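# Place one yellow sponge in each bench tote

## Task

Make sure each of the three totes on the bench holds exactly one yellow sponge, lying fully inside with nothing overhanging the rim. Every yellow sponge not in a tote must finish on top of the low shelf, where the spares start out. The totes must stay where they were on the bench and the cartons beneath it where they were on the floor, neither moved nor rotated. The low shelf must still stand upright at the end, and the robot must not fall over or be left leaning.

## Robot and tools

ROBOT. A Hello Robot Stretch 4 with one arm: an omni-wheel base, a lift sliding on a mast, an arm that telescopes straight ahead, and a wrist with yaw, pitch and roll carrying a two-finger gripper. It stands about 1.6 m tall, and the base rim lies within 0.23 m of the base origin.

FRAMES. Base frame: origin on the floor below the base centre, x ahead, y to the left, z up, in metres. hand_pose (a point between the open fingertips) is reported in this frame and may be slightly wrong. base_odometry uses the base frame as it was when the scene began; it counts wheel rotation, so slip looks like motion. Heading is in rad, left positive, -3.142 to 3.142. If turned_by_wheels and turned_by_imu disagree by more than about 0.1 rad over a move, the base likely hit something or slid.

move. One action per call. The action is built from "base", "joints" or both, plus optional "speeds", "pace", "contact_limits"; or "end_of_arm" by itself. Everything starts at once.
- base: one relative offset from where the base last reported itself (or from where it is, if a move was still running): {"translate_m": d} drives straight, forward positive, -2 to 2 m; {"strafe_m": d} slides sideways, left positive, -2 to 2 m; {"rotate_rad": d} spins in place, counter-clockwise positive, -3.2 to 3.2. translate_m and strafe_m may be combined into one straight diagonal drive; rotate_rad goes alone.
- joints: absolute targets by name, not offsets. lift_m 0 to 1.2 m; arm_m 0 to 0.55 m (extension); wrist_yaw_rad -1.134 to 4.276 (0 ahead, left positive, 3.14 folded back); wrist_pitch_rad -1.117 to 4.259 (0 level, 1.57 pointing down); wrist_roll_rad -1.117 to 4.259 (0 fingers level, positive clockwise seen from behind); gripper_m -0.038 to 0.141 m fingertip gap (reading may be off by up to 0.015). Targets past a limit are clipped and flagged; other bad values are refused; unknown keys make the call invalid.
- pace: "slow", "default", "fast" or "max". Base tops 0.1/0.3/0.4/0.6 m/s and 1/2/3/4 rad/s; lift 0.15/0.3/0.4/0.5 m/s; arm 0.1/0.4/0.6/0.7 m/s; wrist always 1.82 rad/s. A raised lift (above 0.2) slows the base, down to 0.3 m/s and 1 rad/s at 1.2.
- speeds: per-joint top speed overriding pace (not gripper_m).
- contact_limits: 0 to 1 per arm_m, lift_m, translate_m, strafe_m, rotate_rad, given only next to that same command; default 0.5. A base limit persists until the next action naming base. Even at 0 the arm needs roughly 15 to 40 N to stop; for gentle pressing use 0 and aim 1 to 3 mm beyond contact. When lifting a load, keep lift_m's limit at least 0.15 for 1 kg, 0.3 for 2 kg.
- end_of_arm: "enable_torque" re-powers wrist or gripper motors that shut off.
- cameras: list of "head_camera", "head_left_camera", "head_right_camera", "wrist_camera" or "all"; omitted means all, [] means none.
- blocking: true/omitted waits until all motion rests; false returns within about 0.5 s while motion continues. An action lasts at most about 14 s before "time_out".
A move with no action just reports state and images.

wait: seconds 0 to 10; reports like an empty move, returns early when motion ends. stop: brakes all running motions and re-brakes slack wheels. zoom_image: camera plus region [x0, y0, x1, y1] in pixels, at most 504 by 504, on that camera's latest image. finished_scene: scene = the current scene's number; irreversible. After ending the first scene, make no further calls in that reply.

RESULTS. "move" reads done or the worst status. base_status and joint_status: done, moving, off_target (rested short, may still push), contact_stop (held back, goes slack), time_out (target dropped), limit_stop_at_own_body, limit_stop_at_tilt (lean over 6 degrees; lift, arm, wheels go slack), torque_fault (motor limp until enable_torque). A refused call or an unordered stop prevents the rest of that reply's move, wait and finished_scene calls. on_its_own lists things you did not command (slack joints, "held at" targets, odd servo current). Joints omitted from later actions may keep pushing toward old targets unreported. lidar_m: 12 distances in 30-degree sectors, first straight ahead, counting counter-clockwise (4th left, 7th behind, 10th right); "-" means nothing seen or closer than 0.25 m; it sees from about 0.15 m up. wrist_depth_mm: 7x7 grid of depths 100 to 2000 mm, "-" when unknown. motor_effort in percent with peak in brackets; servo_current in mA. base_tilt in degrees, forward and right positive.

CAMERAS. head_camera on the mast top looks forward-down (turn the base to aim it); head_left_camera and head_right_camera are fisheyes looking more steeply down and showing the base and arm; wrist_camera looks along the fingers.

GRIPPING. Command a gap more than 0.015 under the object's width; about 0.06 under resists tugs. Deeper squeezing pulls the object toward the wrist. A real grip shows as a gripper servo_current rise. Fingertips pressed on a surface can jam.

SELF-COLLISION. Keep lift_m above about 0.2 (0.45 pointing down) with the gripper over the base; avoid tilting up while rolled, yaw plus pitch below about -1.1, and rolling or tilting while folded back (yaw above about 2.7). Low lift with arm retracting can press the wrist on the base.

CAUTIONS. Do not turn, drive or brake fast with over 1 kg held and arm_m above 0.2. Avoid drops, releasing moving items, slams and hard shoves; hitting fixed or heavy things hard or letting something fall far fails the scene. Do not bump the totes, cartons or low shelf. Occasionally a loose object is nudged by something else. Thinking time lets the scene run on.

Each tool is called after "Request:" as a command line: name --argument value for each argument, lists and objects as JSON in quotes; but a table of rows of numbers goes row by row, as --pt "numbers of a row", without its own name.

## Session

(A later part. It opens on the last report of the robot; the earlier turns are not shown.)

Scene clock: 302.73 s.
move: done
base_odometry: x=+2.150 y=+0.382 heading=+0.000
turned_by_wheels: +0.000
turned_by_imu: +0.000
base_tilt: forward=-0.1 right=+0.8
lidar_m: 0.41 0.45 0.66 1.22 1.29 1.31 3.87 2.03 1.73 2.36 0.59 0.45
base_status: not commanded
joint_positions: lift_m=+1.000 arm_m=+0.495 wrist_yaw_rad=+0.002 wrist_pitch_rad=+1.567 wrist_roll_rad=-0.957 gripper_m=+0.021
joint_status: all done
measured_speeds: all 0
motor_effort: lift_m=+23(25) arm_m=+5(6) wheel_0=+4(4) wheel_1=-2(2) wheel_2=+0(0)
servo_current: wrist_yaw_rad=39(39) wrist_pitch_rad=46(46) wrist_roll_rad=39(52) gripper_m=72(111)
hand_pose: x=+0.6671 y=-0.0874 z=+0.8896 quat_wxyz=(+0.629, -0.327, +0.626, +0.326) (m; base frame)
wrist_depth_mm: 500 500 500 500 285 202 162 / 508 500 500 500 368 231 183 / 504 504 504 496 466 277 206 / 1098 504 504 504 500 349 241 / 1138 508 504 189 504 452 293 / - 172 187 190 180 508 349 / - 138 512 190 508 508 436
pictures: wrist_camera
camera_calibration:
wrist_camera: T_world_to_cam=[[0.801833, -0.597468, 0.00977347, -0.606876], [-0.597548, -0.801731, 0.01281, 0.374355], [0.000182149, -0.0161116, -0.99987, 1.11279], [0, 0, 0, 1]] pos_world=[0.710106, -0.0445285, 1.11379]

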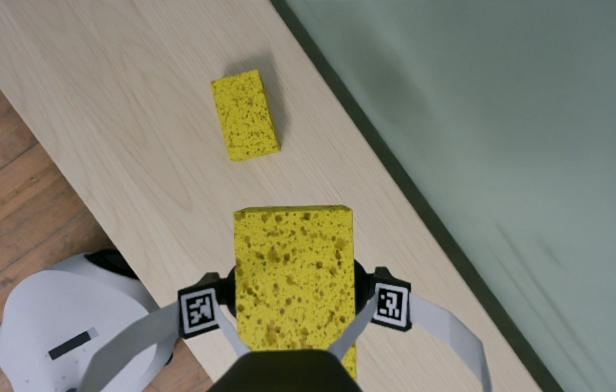

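Request:
move --joints '{"arm_m":0.05,"wrist_roll_rad":0}' --cameras '[]'

Request:
move --base '{"translate_m":-1.8,"strafe_m":-0.34}' --cameras '[]'

Request:
move --base '{"rotate_rad":-1.57}' --joints '{"lift_m":1.2,"wrist_pitch_rad":0.3,"arm_m":0}' --cameras '[]'

Request:
move --base '{"translate_m":0.72}' --contact_limits '{"translate_m":0.2}' --cameras '[]'

Request:
move --joints '{"arm_m":0.48,"wrist_pitch_rad":1.0}'

Scene clock: 317.20 s.
move: done
base_odometry: x=+2.150 y=+0.382 heading=+0.000
turned_by_wheels: +0.000
turned_by_imu: +0.000
base_tilt: forward=-0.1 right=+0.9
lidar_m: 0.41 0.45 0.64 1.20 1.31 1.31 3.89 2.02 1.71 2.37 0.60 0.44
base_status: not commanded
joint_positions: lift_m=+1.000 arm_m=+0.050 wrist_yaw_rad=+0.002 wrist_pitch_rad=+1.567 wrist_roll_rad=-0.002 gripper_m=+0.021
joint_status: all done
measured_speeds: all 0
motor_effort: lift_m=+22(23) arm_m=-6(9) wheel_0=+4(4) wheel_1=-2(2) wheel_2=+0(0)
servo_current: wrist_yaw_rad=33(39) wrist_pitch_rad=33(39) wrist_roll_rad=46(111) gripper_m=78(104)
hand_pose: x=+0.2223 y=-0.0874 z=+0.8896 quat_wxyz=(+0.708, -0.001, +0.706, +0.001) (m; base frame)
wrist_depth_mm: 496 492 496 492 492 492 488 / 768 768 759 768 759 768 759 / 1118 1098 1118 1118 1098 1138 1138 / 1138 1118 1160 1118 1138 1118 1118 / 1138 1138 904 189 1118 1138 1118 / 1118 1138 187 190 180 1138 1138 / 1160 1160 1160 190 1138 1138 1182
pictures: none
No camera images: "cameras" was empty.

Scene clock: 324.77 s.
move: done
base_odometry: x=+0.350 y=+0.042 heading=+0.000
turned_by_wheels: +0.000
turned_by_imu: -0.001
base_tilt: forward=-0.2 right=+0.8
lidar_m: 2.20 2.28 1.07 1.03 1.09 1.52 1.96 2.04 1.09 1.05 1.10 2.66
base_status: done
joint_positions: lift_m=+1.000 arm_m=+0.050 wrist_yaw_rad=+0.002 wrist_pitch_rad=+1.567 wrist_roll_rad=-0.002 gripper_m=+0.021
joint_status: not commanded
measured_speeds: all 0
motor_effort: lift_m=+22(23) arm_m=-6(6) wheel_0=-2(10) wheel_1=-3(10) wheel_2=+1(12)
servo_current: wrist_yaw_rad=26(39) wrist_pitch_rad=39(46) wrist_roll_rad=59(59) gripper_m=98(111)
hand_pose: x=+0.2223 y=-0.0874 z=+0.8896 quat_wxyz=(+0.708, -0.001, +0.706, +0.001) (m; base frame)
wrist_depth_mm: 1098 1118 1098 1118 1118 1118 1118 / 1118 1078 1138 1118 1118 1118 1098 / 1118 1118 1118 1098 1118 1138 1118 / 1118 1138 1118 1118 1138 1118 1118 / 1138 1160 917 190 1118 1160 1138 / 1160 1118 189 190 180 1138 1138 / 1138 1160 1182 191 1160 1138 1118
pictures: none
No camera images: "cameras" was empty.

Scene clock: 327.03 s.
move: done
base_odometry: x=+0.350 y=+0.042 heading=-1.570
turned_by_wheels: -1.569
turned_by_imu: -1.547
base_tilt: forward=-0.1 right=+0.9
lidar_m: 1.03 1.11 2.67 2.19 2.21 1.08 1.03 1.12 2.31 1.95 2.06 1.08
base_status: done
joint_positions: lift_m=+1.200 arm_m=+0.002 wrist_yaw_rad=+0.002 wrist_pitch_rad=+0.308 wrist_roll_rad=-0.002 gripper_m=+0.021
joint_status: all done
joint sent to its limit — arm_m, lower limit.
measured_speeds: all 0
motor_effort: lift_m=+22(25) arm_m=-6(9) wheel_0=+4(12) wheel_1=+1(9) wheel_2=+2(10)
servo_current: wrist_yaw_rad=33(39) wrist_pitch_rad=39(143) wrist_roll_rad=46(59) gripper_m=91(104)
hand_pose: x=+0.4475 y=-0.0869 z=+1.2906 quat_wxyz=(+0.988, -0.001, +0.153, +0.001) (m; base frame)
wrist_depth_mm: - - - - - - - / - - - - - - - / - - - - - - - / - - - 215 - - - / - - 189 189 - - - / - - 187 190 181 - - / - 1430 1661 191 1808 - 1808
pictures: none
No camera images: "cameras" was empty.

Scene clock: 330.93 s.
move: done
base_odometry: x=+0.351 y=-0.678 heading=-1.569
turned_by_wheels: +0.000
turned_by_imu: +0.000
base_tilt: forward=-0.2 right=+0.9
lidar_m: 0.32 0.34 0.51 2.20 2.31 1.83 1.77 1.86 2.03 1.97 0.47 0.35
base_status: done
joint_positions: lift_m=+1.200 arm_m=+0.002 wrist_yaw_rad=+0.002 wrist_pitch_rad=+0.308 wrist_roll_rad=-0.002 gripper_m=+0.021
joint_status: not commanded
measured_speeds: all 0
motor_effort: lift_m=+22(22) arm_m=-5(6) wheel_0=+3(12) wheel_1=+1(7) wheel_2=-2(12)
servo_current: wrist_yaw_rad=26(39) wrist_pitch_rad=39(52) wrist_roll_rad=46(59) gripper_m=65(111)
contact_limits: translate_m 0.2
hand_pose: x=+0.4475 y=-0.0869 z=+1.2906 quat_wxyz=(+0.988, -0.001, +0.153, +0.001) (m; base frame)
wrist_depth_mm: - - - - - - - / - - - - - - - / - - - - - - - / - - - 212 - - - / - - 189 189 - - - / 768 171 188 190 180 768 750 / 676 615 500 190 559 585 621
pictures: none
No camera images: "cameras" was empty.

Scene clock: 333.40 s.
move: done
base_odometry: x=+0.351 y=-0.678 heading=-1.569
turned_by_wheels: +0.000
turned_by_imu: +0.000
base_tilt: forward=-0.2 right=+0.9
lidar_m: 0.33 0.35 0.50 2.20 2.30 1.80 1.75 1.85 2.03 1.97 0.46 0.34
base_status: not commanded
joint_positions: lift_m=+1.200 arm_m=+0.480 wrist_yaw_rad=+0.002 wrist_pitch_rad=+0.997 wrist_roll_rad=-0.002 gripper_m=+0.021
joint_status: all done
measured_speeds: all 0
motor_effort: lift_m=+22(22) arm_m=+5(9) wheel_0=+3(3) wheel_1=+1(1) wheel_2=-2(2)
servo_current: wrist_yaw_rad=26(39) wrist_pitch_rad=20(91) wrist_roll_rad=52(59) gripper_m=91(104)
contact_limits: translate_m 0.2
hand_pose: x=+0.8074 y=-0.0871 z=+1.1357 quat_wxyz=(+0.878, -0.001, +0.478, +0.001) (m; base frame)
wrist_depth_mm: - - - - - - - / 634 634 621 621 609 609 603 / 574 564 427 - - 549 539 / 521 512 500 459 504 500 500 / 477 466 404 189 459 459 462 / 439 424 187 190 179 430 421 / 410 163 399 191 394 130 397
pictures: head_camera, head_left_camera, head_right_camera, wrist_camera
camera_calibration:
wrist_camera: T_world_to_cam=[[-0.0243702, -0.999663, -0.0088968, -0.0684404], [-0.847948, 0.0253838, -0.529471, 1.34542], [0.529519, -0.0053593, -0.848281, 0.760273], [0, 0, 0, 1]] pos_world=[0.736601, -0.0984948, 1.35668]

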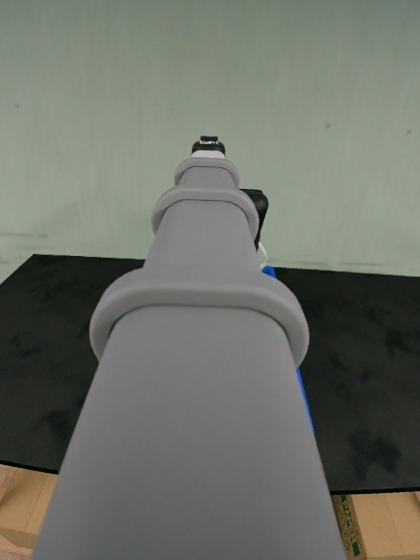

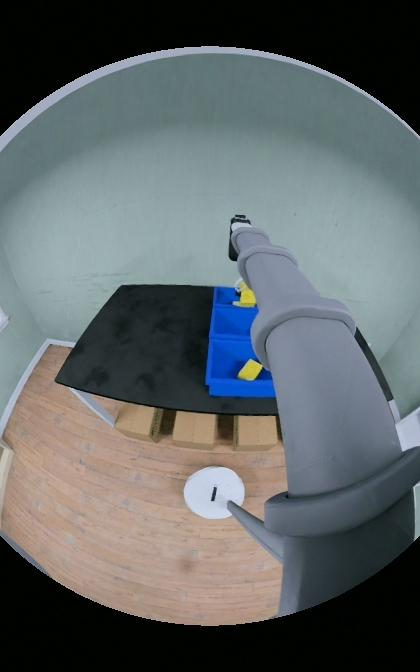

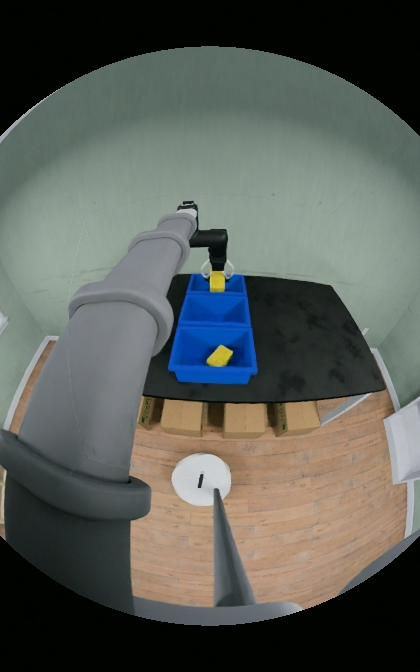

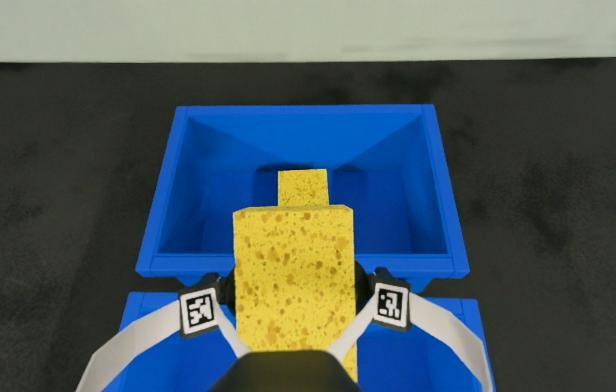

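Request:
move --joints '{"arm_m":0.535}' --cameras '[]'

Request:
move --joints '{"wrist_pitch_rad":1.5}'

Request:
zoom_image --camera "head_right_camera" --region '[150, 200, 300, 350]'

Scene clock: 349.27 s.
move: done
base_odometry: x=+0.351 y=-0.678 heading=-1.569
turned_by_wheels: +0.000
turned_by_imu: +0.000
base_tilt: forward=-0.1 right=+0.9
lidar_m: 0.34 0.36 0.51 2.19 2.30 1.80 1.74 1.86 2.03 1.97 0.48 0.35
base_status: not commanded
joint_positions: lift_m=+1.200 arm_m=+0.535 wrist_yaw_rad=+0.002 wrist_pitch_rad=+0.997 wrist_roll_rad=-0.002 gripper_m=+0.021
joint_status: all done
measured_speeds: all 0
motor_effort: lift_m=+22(22) arm_m=+5(9) wheel_0=+3(3) wheel_1=+1(1) wheel_2=-2(2)
servo_current: wrist_yaw_rad=33(33) wrist_pitch_rad=39(39) wrist_roll_rad=39(52) gripper_m=91(98)
contact_limits: translate_m 0.2
hand_pose: x=+0.8624 y=-0.0871 z=+1.1357 quat_wxyz=(+0.878, -0.001, +0.478, +0.001) (m; base frame)
wrist_depth_mm: 517 530 512 525 521 525 525 / 615 615 609 597 591 597 597 / 569 564 564 569 559 549 549 / 517 517 430 219 484 504 500 / 477 466 442 189 455 455 455 / 433 368 187 190 180 427 424 / 407 285 297 190 397 281 394
pictures: none
No camera images: "cameras" was empty.

Scene clock: 350.17 s.
move: done
base_odometry: x=+0.351 y=-0.678 heading=-1.569
turned_by_wheels: +0.000
turned_by_imu: +0.000
base_tilt: forward=-0.2 right=+0.9
lidar_m: 0.34 0.36 0.52 2.22 2.30 1.81 1.78 1.86 2.03 1.98 0.49 0.36
base_status: not commanded
joint_positions: lift_m=+1.200 arm_m=+0.535 wrist_yaw_rad=+0.002 wrist_pitch_rad=+1.497 wrist_roll_rad=-0.002 gripper_m=+0.021
joint_status: all done
measured_speeds: all 0
motor_effort: lift_m=+22(22) arm_m=+5(6) wheel_0=+3(3) wheel_1=+1(1) wheel_2=-2(2)
servo_current: wrist_yaw_rad=39(39) wrist_pitch_rad=39(85) wrist_roll_rad=39(52) gripper_m=59(111)
contact_limits: translate_m 0.2
hand_pose: x=+0.7273 y=-0.0874 z=+1.0904 quat_wxyz=(+0.733, -0.001, +0.680, +0.001) (m; base frame)
wrist_depth_mm: 404 332 404 359 399 402 407 / 410 362 399 387 402 402 402 / 402 310 301 294 359 404 402 / 399 309 397 399 399 399 399 / 402 310 397 190 394 399 399 / 397 293 187 190 181 397 399 / 397 148 - 190 - 277 397
pictures: head_camera, head_left_camera, head_right_camera, wrist_camera
camera_calibration:
wrist_camera: T_world_to_cam=[[-0.0254955, -0.999664, 0.00466667, -0.0850592], [-0.99795, 0.0251771, -0.0588449, 0.849376], [0.0587077, -0.00615739, -0.998256, 1.27014], [0, 0, 0, 1]] pos_world=[0.770899, -0.0985947, 1.3183]

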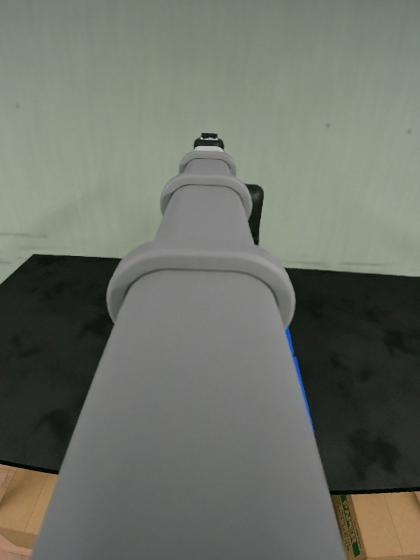

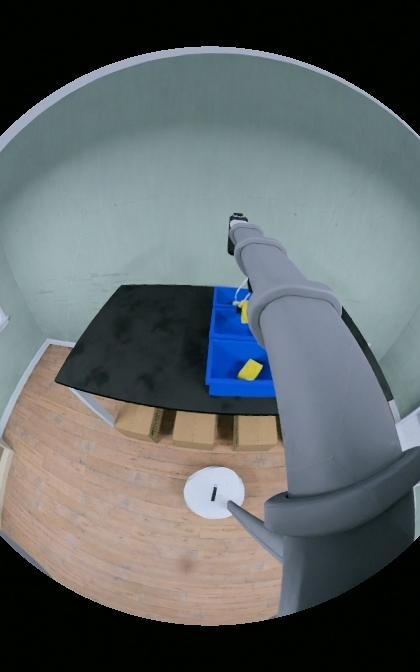

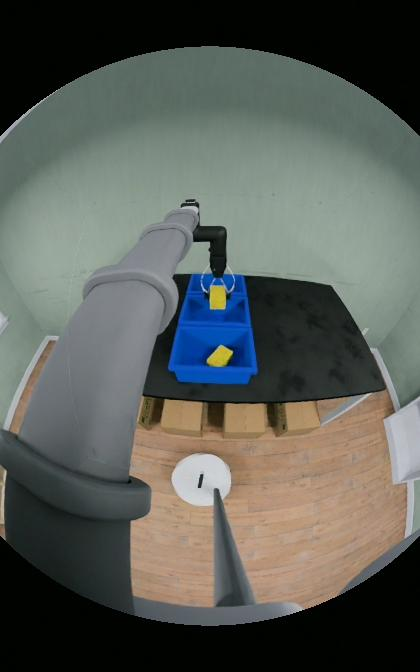

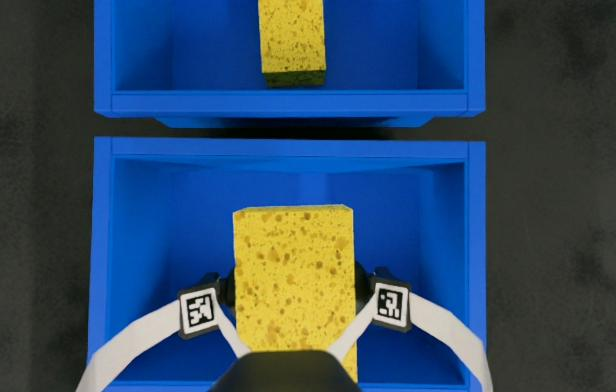

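Scaled by 3.360 from the camera's 420x672 image, which has a finer 600x960 frame.

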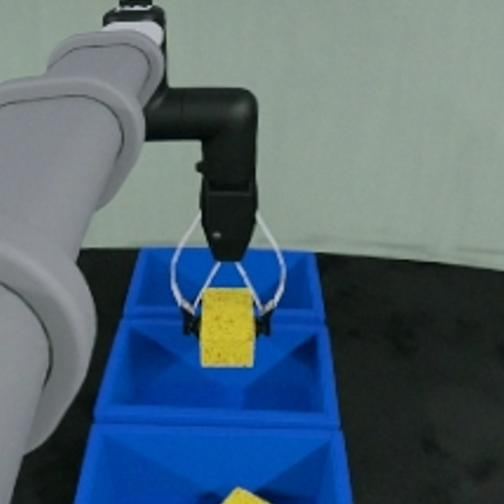

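Request:
move --joints '{"arm_m":0.523,"wrist_pitch_rad":1.56,"lift_m":1.1}' --contact_limits '{"lift_m":0.1}' --pace "slow" --cameras '["wrist_camera"]'

Request:
move --joints '{"lift_m":1.064}' --contact_limits '{"lift_m":0.05}' --pace "slow" --cameras '["wrist_camera"]'

Scene clock: 358.73 s.
move: done
base_odometry: x=+0.351 y=-0.678 heading=-1.569
turned_by_wheels: +0.000
turned_by_imu: +0.000
base_tilt: forward=-0.2 right=+0.8
lidar_m: 0.33 0.36 0.52 2.20 2.32 1.81 1.77 1.88 2.04 1.98 0.47 0.33
base_status: not commanded
joint_positions: lift_m=+1.100 arm_m=+0.523 wrist_yaw_rad=+0.002 wrist_pitch_rad=+1.557 wrist_roll_rad=-0.002 gripper_m=+0.021
joint_status: all done
measured_speeds: all 0
motor_effort: lift_m=+16(22) arm_m=-6(8) wheel_0=+3(3) wheel_1=+1(1) wheel_2=-2(2)
servo_current: wrist_yaw_rad=26(39) wrist_pitch_rad=33(78) wrist_roll_rad=46(59) gripper_m=98(104)
contact_limits: lift_m 0.1; translate_m 0.2
hand_pose: x=+0.6983 y=-0.0874 z=+0.9901 quat_wxyz=(+0.712, -0.001, +0.702, +0.001) (m; base frame)
wrist_depth_mm: 291 240 239 239 240 241 294 / 191 191 187 184 182 182 175 / 210 291 293 293 293 266 182 / 210 297 294 294 293 287 178 / 211 297 296 189 296 286 178 / 212 291 187 190 180 214 179 / 212 163 - 191 - 202 180
pictures: wrist_camera
camera_calibration:
wrist_camera: T_world_to_cam=[[-0.0251684, -0.999663, 0.00628505, -0.0871829], [-0.999683, 0.0251752, 0.00101928, 0.756508], [-0.00117716, -0.0062574, -0.99998, 1.21523], [0, 0, 0, 1]] pos_world=[0.755504, -0.0985947, 1.21498]

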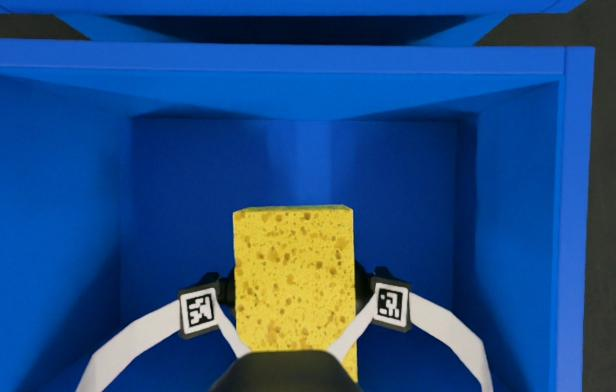

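Scene clock: 359.87 s.
move: done
base_odometry: x=+0.351 y=-0.678 heading=-1.569
turned_by_wheels: +0.000
turned_by_imu: +0.000
base_tilt: forward=-0.1 right=+0.9
lidar_m: 0.33 0.36 0.51 2.19 2.30 1.79 1.77 1.87 2.04 1.97 0.46 0.36
base_status: not commanded
joint_positions: lift_m=+1.064 arm_m=+0.523 wrist_yaw_rad=+0.002 wrist_pitch_rad=+1.557 wrist_roll_rad=-0.002 gripper_m=+0.021
joint_status: all done
measured_speeds: all 0
motor_effort: lift_m=+16(17) arm_m=-6(6) wheel_0=+3(3) wheel_1=+1(1) wheel_2=-2(2)
servo_current: wrist_yaw_rad=33(39) wrist_pitch_rad=33(46) wrist_roll_rad=39(59) gripper_m=65(98)
contact_limits: lift_m 0.05; translate_m 0.2
hand_pose: x=+0.6983 y=-0.0874 z=+0.9541 quat_wxyz=(+0.712, -0.001, +0.702, +0.001) (m; base frame)
wrist_depth_mm: 139 138 138 138 138 138 138 / 192 191 187 185 183 204 167 / 211 256 256 258 257 256 182 / 211 257 259 257 258 258 173 / 211 258 258 190 260 260 173 / 212 259 188 191 180 245 173 / 213 163 224 191 228 203 181
pictures: wrist_camera
camera_calibration:
wrist_camera: T_world_to_cam=[[-0.0251684, -0.999663, 0.00628505, -0.0869566], [-0.999683, 0.0251752, 0.00101928, 0.756545], [-0.00117716, -0.0062574, -0.99998, 1.17923], [0, 0, 0, 1]] pos_world=[0.755504, -0.0985947, 1.17898]

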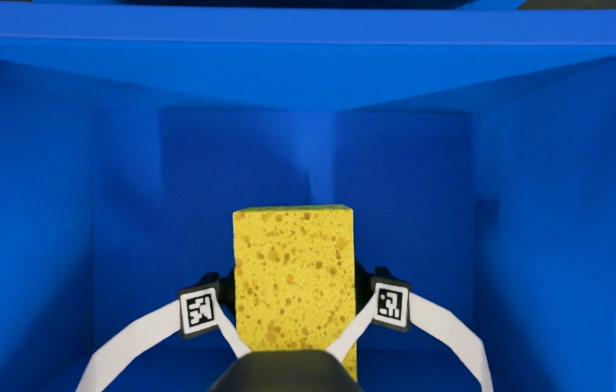

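Request:
move --joints '{"arm_m":0.543,"lift_m":1.042}' --contact_limits '{"lift_m":0.05}' --pace "slow" --cameras '["wrist_camera"]'

Request:
move --joints '{"gripper_m":0.06}' --cameras '["wrist_camera"]'

Request:
move --joints '{"gripper_m":0.1}' --cameras '[]'

Request:
move --joints '{"lift_m":1.2}' --cameras '["wrist_camera"]'

Scene clock: 376.30 s.
move: done
base_odometry: x=+0.351 y=-0.678 heading=-1.569
turned_by_wheels: +0.000
turned_by_imu: +0.000
base_tilt: forward=-0.1 right=+0.9
lidar_m: 0.33 0.34 0.52 2.21 2.31 1.81 1.76 1.86 2.03 1.97 0.47 0.33
base_status: not commanded
joint_positions: lift_m=+1.042 arm_m=+0.543 wrist_yaw_rad=+0.002 wrist_pitch_rad=+1.557 wrist_roll_rad=-0.002 gripper_m=+0.021
joint_status: all done
measured_speeds: all 0
motor_effort: lift_m=+16(17) arm_m=+6(8) wheel_0=+3(3) wheel_1=+1(1) wheel_2=-2(2)
servo_current: wrist_yaw_rad=33(39) wrist_pitch_rad=39(46) wrist_roll_rad=39(52) gripper_m=65(104)
contact_limits: lift_m 0.05; translate_m 0.2
hand_pose: x=+0.7180 y=-0.0874 z=+0.9321 quat_wxyz=(+0.712, -0.001, +0.702, +0.001) (m; base frame)
wrist_depth_mm: 171 169 180 179 180 181 235 / 117 117 117 117 117 123 117 / 200 234 236 235 235 206 175 / 208 236 236 236 236 236 175 / 209 236 236 190 238 237 175 / 210 237 187 190 182 231 175 / 211 238 240 190 239 217 183
pictures: wrist_camera
camera_calibration:
wrist_camera: T_world_to_cam=[[-0.0251677, -0.999663, 0.00628757, -0.086326], [-0.999682, 0.0251752, 0.00111924, 0.776145], [-0.00127716, -0.0062574, -0.99998, 1.15733], [0, 0, 0, 1]] pos_world=[0.775204, -0.0985947, 1.15698]

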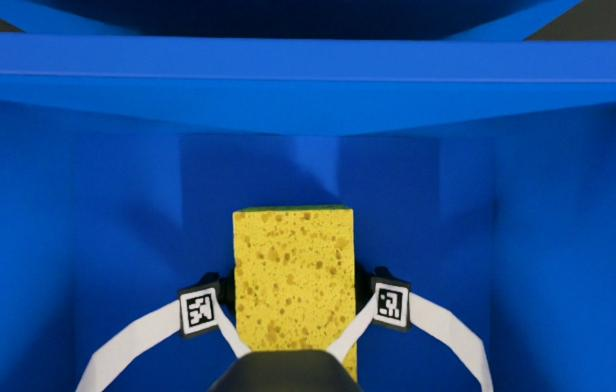

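Scene clock: 377.50 s.
move: done
base_odometry: x=+0.351 y=-0.678 heading=-1.569
turned_by_wheels: +0.000
turned_by_imu: +0.000
base_tilt: forward=-0.2 right=+0.9
lidar_m: 0.32 0.36 0.53 2.18 2.29 1.80 1.76 1.85 2.04 1.96 0.47 0.34
base_status: not commanded
joint_positions: lift_m=+1.042 arm_m=+0.543 wrist_yaw_rad=+0.002 wrist_pitch_rad=+1.557 wrist_roll_rad=-0.002 gripper_m=+0.060
joint_status: all done
measured_speeds: all 0
motor_effort: lift_m=+16(16) arm_m=+6(6) wheel_0=+3(3) wheel_1=+1(1) wheel_2=-2(2)
servo_current: wrist_yaw_rad=33(33) wrist_pitch_rad=33(39) wrist_roll_rad=39(52) gripper_m=39(91)
contact_limits: lift_m 0.05; translate_m 0.2
hand_pose: x=+0.7178 y=-0.0874 z=+0.9321 quat_wxyz=(+0.712, -0.001, +0.702, +0.001) (m; base frame)
wrist_depth_mm: 169 179 179 179 180 181 238 / 120 120 120 120 121 120 - / 200 237 238 238 238 205 175 / 210 238 238 239 238 238 175 / 211 239 239 195 240 240 173 / 212 242 194 196 187 241 174 / 212 242 243 - 243 216 182
pictures: wrist_camera
camera_calibration:
wrist_camera: T_world_to_cam=[[-0.0251631, -0.999663, 0.00630518, -0.0863499], [-0.999681, 0.025175, 0.00181901, 0.775335], [-0.00197713, -0.00625739, -0.999978, 1.15787], [0, 0, 0, 1]] pos_world=[0.775204, -0.0985947, 1.15698]

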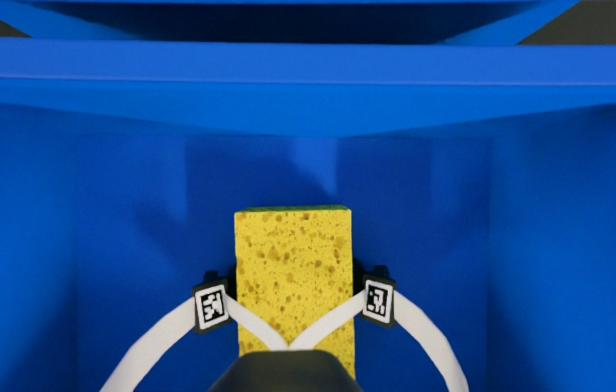

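Scene clock: 378.77 s.
move: done
base_odometry: x=+0.351 y=-0.678 heading=-1.569
turned_by_wheels: +0.000
turned_by_imu: +0.000
base_tilt: forward=-0.2 right=+0.9
lidar_m: 0.33 0.36 0.50 2.19 2.31 1.82 1.76 1.86 2.04 1.97 0.47 0.33
base_status: not commanded
joint_positions: lift_m=+1.042 arm_m=+0.543 wrist_yaw_rad=+0.002 wrist_pitch_rad=+1.557 wrist_roll_rad=-0.002 gripper_m=+0.100
joint_status: all done
measured_speeds: all 0
motor_effort: lift_m=+16(16) arm_m=+6(6) wheel_0=+3(3) wheel_1=+1(1) wheel_2=-2(2)
servo_current: wrist_yaw_rad=26(33) wrist_pitch_rad=26(46) wrist_roll_rad=33(52) gripper_m=39(85)
contact_limits: lift_m 0.05; translate_m 0.2
hand_pose: x=+0.7178 y=-0.0874 z=+0.9321 quat_wxyz=(+0.712, -0.001, +0.702, +0.001) (m; base frame)
wrist_depth_mm: 169 180 179 178 179 181 238 / 120 120 120 120 121 121 - / 200 238 238 238 239 205 175 / 211 239 239 239 238 239 175 / 210 240 239 195 239 240 174 / 212 241 193 196 187 242 174 / 211 242 242 - 243 216 182
pictures: none
No camera images: "cameras" was empty.

Scene clock: 380.50 s.
move: done
base_odometry: x=+0.351 y=-0.678 heading=-1.569
turned_by_wheels: +0.000
turned_by_imu: +0.000
base_tilt: forward=-0.2 right=+0.9
lidar_m: 0.33 0.36 0.51 2.20 2.31 1.81 1.76 1.86 2.03 1.98 0.47 0.34
base_status: not commanded
joint_positions: lift_m=+1.200 arm_m=+0.543 wrist_yaw_rad=+0.002 wrist_pitch_rad=+1.557 wrist_roll_rad=-0.002 gripper_m=+0.100
joint_status: all done
measured_speeds: all 0
motor_effort: lift_m=+22(25) arm_m=+6(6) wheel_0=+3(3) wheel_1=+1(1) wheel_2=-2(2)
servo_current: wrist_yaw_rad=26(39) wrist_pitch_rad=39(39) wrist_roll_rad=39(52) gripper_m=46(72)
contact_limits: translate_m 0.2
hand_pose: x=+0.7178 y=-0.0874 z=+1.0896 quat_wxyz=(+0.712, -0.001, +0.702, +0.001) (m; base frame)
wrist_depth_mm: 392 314 387 345 387 392 389 / 392 336 392 375 387 397 394 / 394 276 394 394 334 397 394 / 394 312 394 397 397 397 397 / 399 312 397 349 397 399 399 / 402 281 197 353 188 404 402 / 402 281 - - - 407 404
pictures: wrist_camera
camera_calibration:
wrist_camera: T_world_to_cam=[[-0.0251631, -0.999663, 0.00630518, -0.087343], [-0.999681, 0.025175, 0.00181901, 0.775048], [-0.00197713, -0.00625739, -0.999978, 1.31537], [0, 0, 0, 1]] pos_world=[0.775204, -0.0985947, 1.31448]

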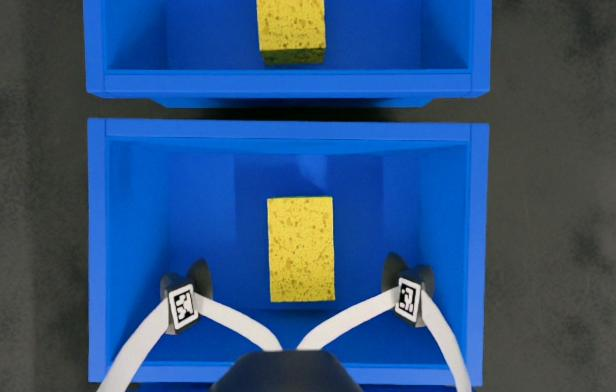

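Request:
move --joints '{"wrist_pitch_rad":0.5}' --cameras '[]'

Request:
move --joints '{"arm_m":0.0}' --cameras '[]'

Request:
move --base '{"translate_m":-0.4}'

Request:
move --base '{"rotate_rad":1.57}' --joints '{"lift_m":0.6}'

Scene clock: 388.67 s.
move: done
base_odometry: x=+0.351 y=-0.678 heading=-1.569
turned_by_wheels: +0.000
turned_by_imu: +0.000
base_tilt: forward=-0.2 right=+0.9
lidar_m: 0.32 0.36 0.50 2.20 2.30 1.81 1.77 1.87 2.03 1.97 0.48 0.35
base_status: not commanded
joint_positions: lift_m=+1.200 arm_m=+0.543 wrist_yaw_rad=+0.002 wrist_pitch_rad=+0.508 wrist_roll_rad=-0.002 gripper_m=+0.100
joint_status: all done
measured_speeds: all 0
motor_effort: lift_m=+22(23) arm_m=+5(6) wheel_0=+3(3) wheel_1=+1(1) wheel_2=-2(2)
servo_current: wrist_yaw_rad=33(39) wrist_pitch_rad=46(137) wrist_roll_rad=46(52) gripper_m=52(59)
contact_limits: translate_m 0.2
hand_pose: x=+0.9660 y=-0.0870 z=+1.2378 quat_wxyz=(+0.968, -0.001, +0.251, +0.001) (m; base frame)
wrist_depth_mm: 442 439 442 439 436 430 430 / 484 477 473 473 462 466 462 / 512 512 512 508 512 504 500 / - - - - - - - / - - - - - - - / 634 603 193 615 189 597 591 / 539 504 402 - 535 500 512
pictures: none
No camera images: "cameras" was empty.

Scene clock: 391.30 s.
move: done
base_odometry: x=+0.351 y=-0.678 heading=-1.569
turned_by_wheels: +0.000
turned_by_imu: +0.000
base_tilt: forward=-0.1 right=+0.9
lidar_m: 0.33 0.35 0.52 2.18 2.31 1.81 1.76 1.87 2.04 1.98 0.45 0.35
base_status: not commanded
joint_positions: lift_m=+1.200 arm_m=+0.002 wrist_yaw_rad=+0.002 wrist_pitch_rad=+0.507 wrist_roll_rad=-0.002 gripper_m=+0.100
joint_status: all done
joint sent to its limit — arm_m, lower limit.
measured_speeds: all 0
motor_effort: lift_m=+22(23) arm_m=-6(9) wheel_0=+3(3) wheel_1=+1(1) wheel_2=-2(2)
servo_current: wrist_yaw_rad=33(39) wrist_pitch_rad=52(52) wrist_roll_rad=33(59) gripper_m=46(72)
contact_limits: translate_m 0.2
hand_pose: x=+0.4247 y=-0.0870 z=+1.2379 quat_wxyz=(+0.968, -0.001, +0.251, +0.001) (m; base frame)
wrist_depth_mm: - - - - - - - / - - - - - - - / - - - - - - - / - - - - - - - / 750 759 699 517 591 715 699 / 647 615 191 504 187 597 591 / 549 512 480 - 413 508 517
pictures: none
No camera images: "cameras" was empty.

Scene clock: 394.13 s.
move: done
base_odometry: x=+0.351 y=-0.278 heading=-1.570
turned_by_wheels: +0.000
turned_by_imu: +0.000
base_tilt: forward=-0.2 right=+0.9
lidar_m: 0.73 0.78 1.11 2.16 2.34 1.39 1.34 1.44 2.35 1.96 0.99 0.74
base_status: done
joint_positions: lift_m=+1.200 arm_m=+0.002 wrist_yaw_rad=+0.002 wrist_pitch_rad=+0.507 wrist_roll_rad=-0.002 gripper_m=+0.100
joint_status: not commanded
measured_speeds: all 0
motor_effort: lift_m=+22(22) arm_m=-5(6) wheel_0=-2(10) wheel_1=-3(10) wheel_2=+1(13)
servo_current: wrist_yaw_rad=33(39) wrist_pitch_rad=33(52) wrist_roll_rad=46(65) gripper_m=39(72)
hand_pose: x=+0.4247 y=-0.0870 z=+1.2379 quat_wxyz=(+0.968, -0.001, +0.251, +0.001) (m; base frame)
wrist_depth_mm: - - - - - - - / - - - - - - - / - - - - - - - / - - 691 661 - - - / 750 750 723 707 715 707 699 / 1808 1397 197 1464 191 1430 1661 / 1618 1281 1281 146 1281 - 1499
pictures: head_camera, head_left_camera, head_right_camera, wrist_camera
camera_calibration:
wrist_camera: T_world_to_cam=[[-0.0171461, -0.999648, -0.0202343, -0.0657152], [-0.498645, 0.0260903, -0.866414, 1.34387], [0.866637, -0.00476591, -0.498917, 0.473961], [0, 0, 0, 1]] pos_world=[0.258235, -0.0984951, 1.39948]

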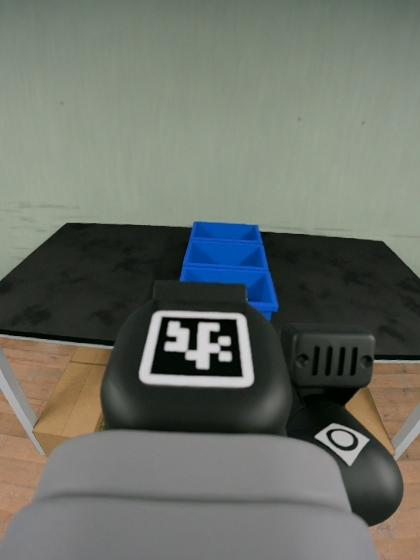

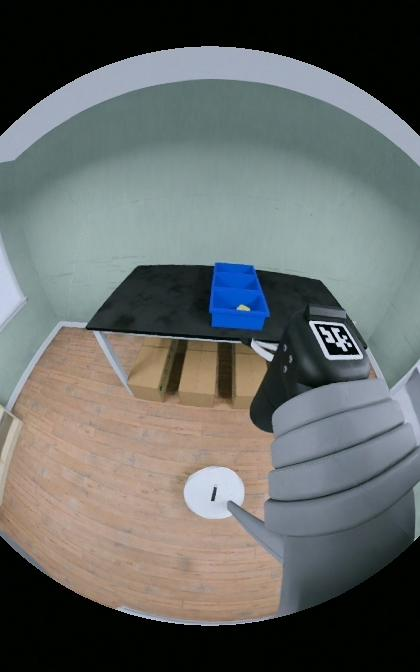

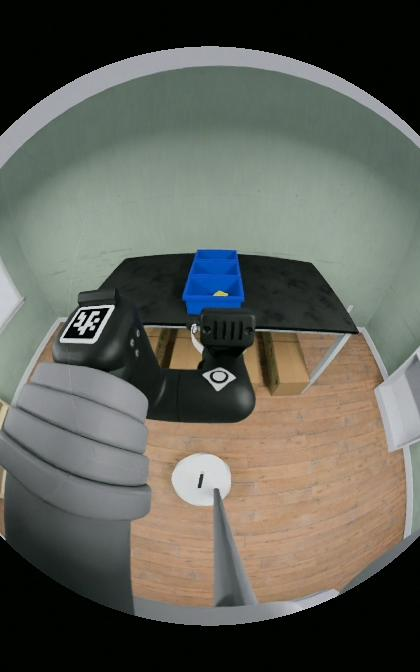

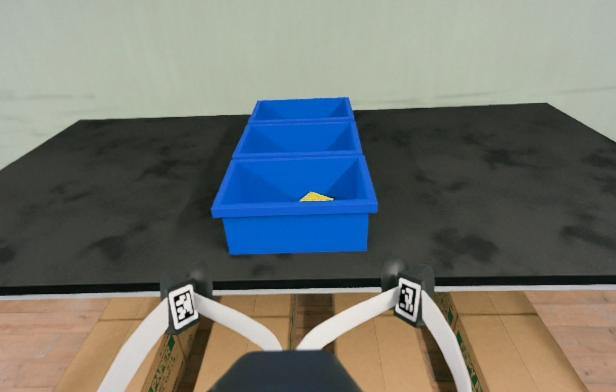

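Scene clock: 397.43 s.
move: done
base_odometry: x=+0.351 y=-0.278 heading=+0.000
turned_by_wheels: +1.569
turned_by_imu: +1.548
base_tilt: forward=-0.2 right=+0.8
lidar_m: 2.19 2.33 1.38 1.35 1.44 2.33 1.95 1.02 0.77 0.73 0.77 1.08
base_status: done
joint_positions: lift_m=+0.600 arm_m=+0.002 wrist_yaw_rad=+0.002 wrist_pitch_rad=+0.507 wrist_roll_rad=-0.002 gripper_m=+0.100
joint_status: all done
measured_speeds: all 0
motor_effort: lift_m=+16(22) arm_m=-5(6) wheel_0=-3(10) wheel_1=-3(9) wheel_2=-3(9)
servo_current: wrist_yaw_rad=33(39) wrist_pitch_rad=46(52) wrist_roll_rad=52(59) gripper_m=59(72)
hand_pose: x=+0.4247 y=-0.0870 z=+0.6384 quat_wxyz=(+0.968, -0.001, +0.251, +0.001) (m; base frame)
wrist_depth_mm: - - - - - - - / - - - - - - - / - - - - 1983 1921 1863 / 1618 1618 1537 1537 1499 1499 1464 / 1255 1281 1255 1205 1205 1182 1160 / 1060 1025 196 1042 190 991 1008 / 904 878 891 - 878 831 854
pictures: head_camera, head_left_camera, head_right_camera, wrist_camera
camera_calibration:
wrist_camera: T_world_to_cam=[[-0.0171444, -0.999648, -0.0202359, -0.0778448], [-0.49857, 0.0260904, -0.866457, 0.82447], [0.86668, -0.00476586, -0.498842, 0.174789], [0, 0, 0, 1]] pos_world=[0.258235, -0.0984951, 0.799985]

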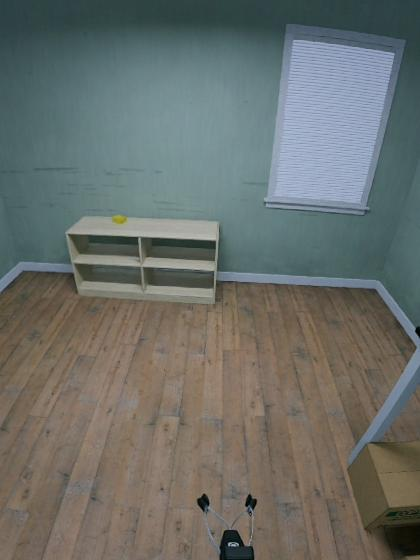

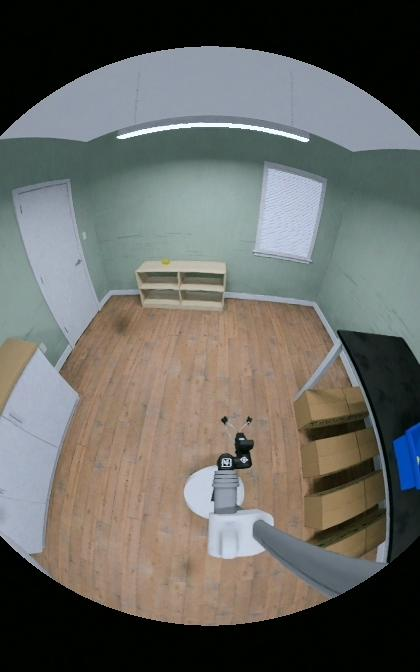

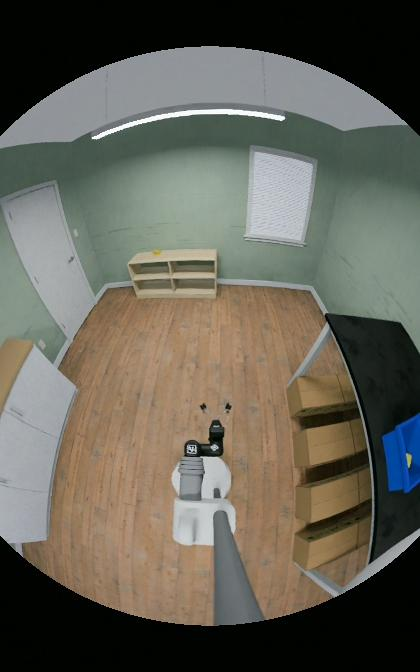

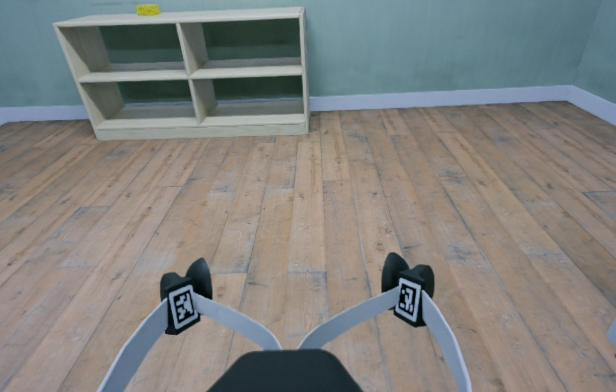

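Request:
finished_scene --scene 2

The scene is finished: the task was done.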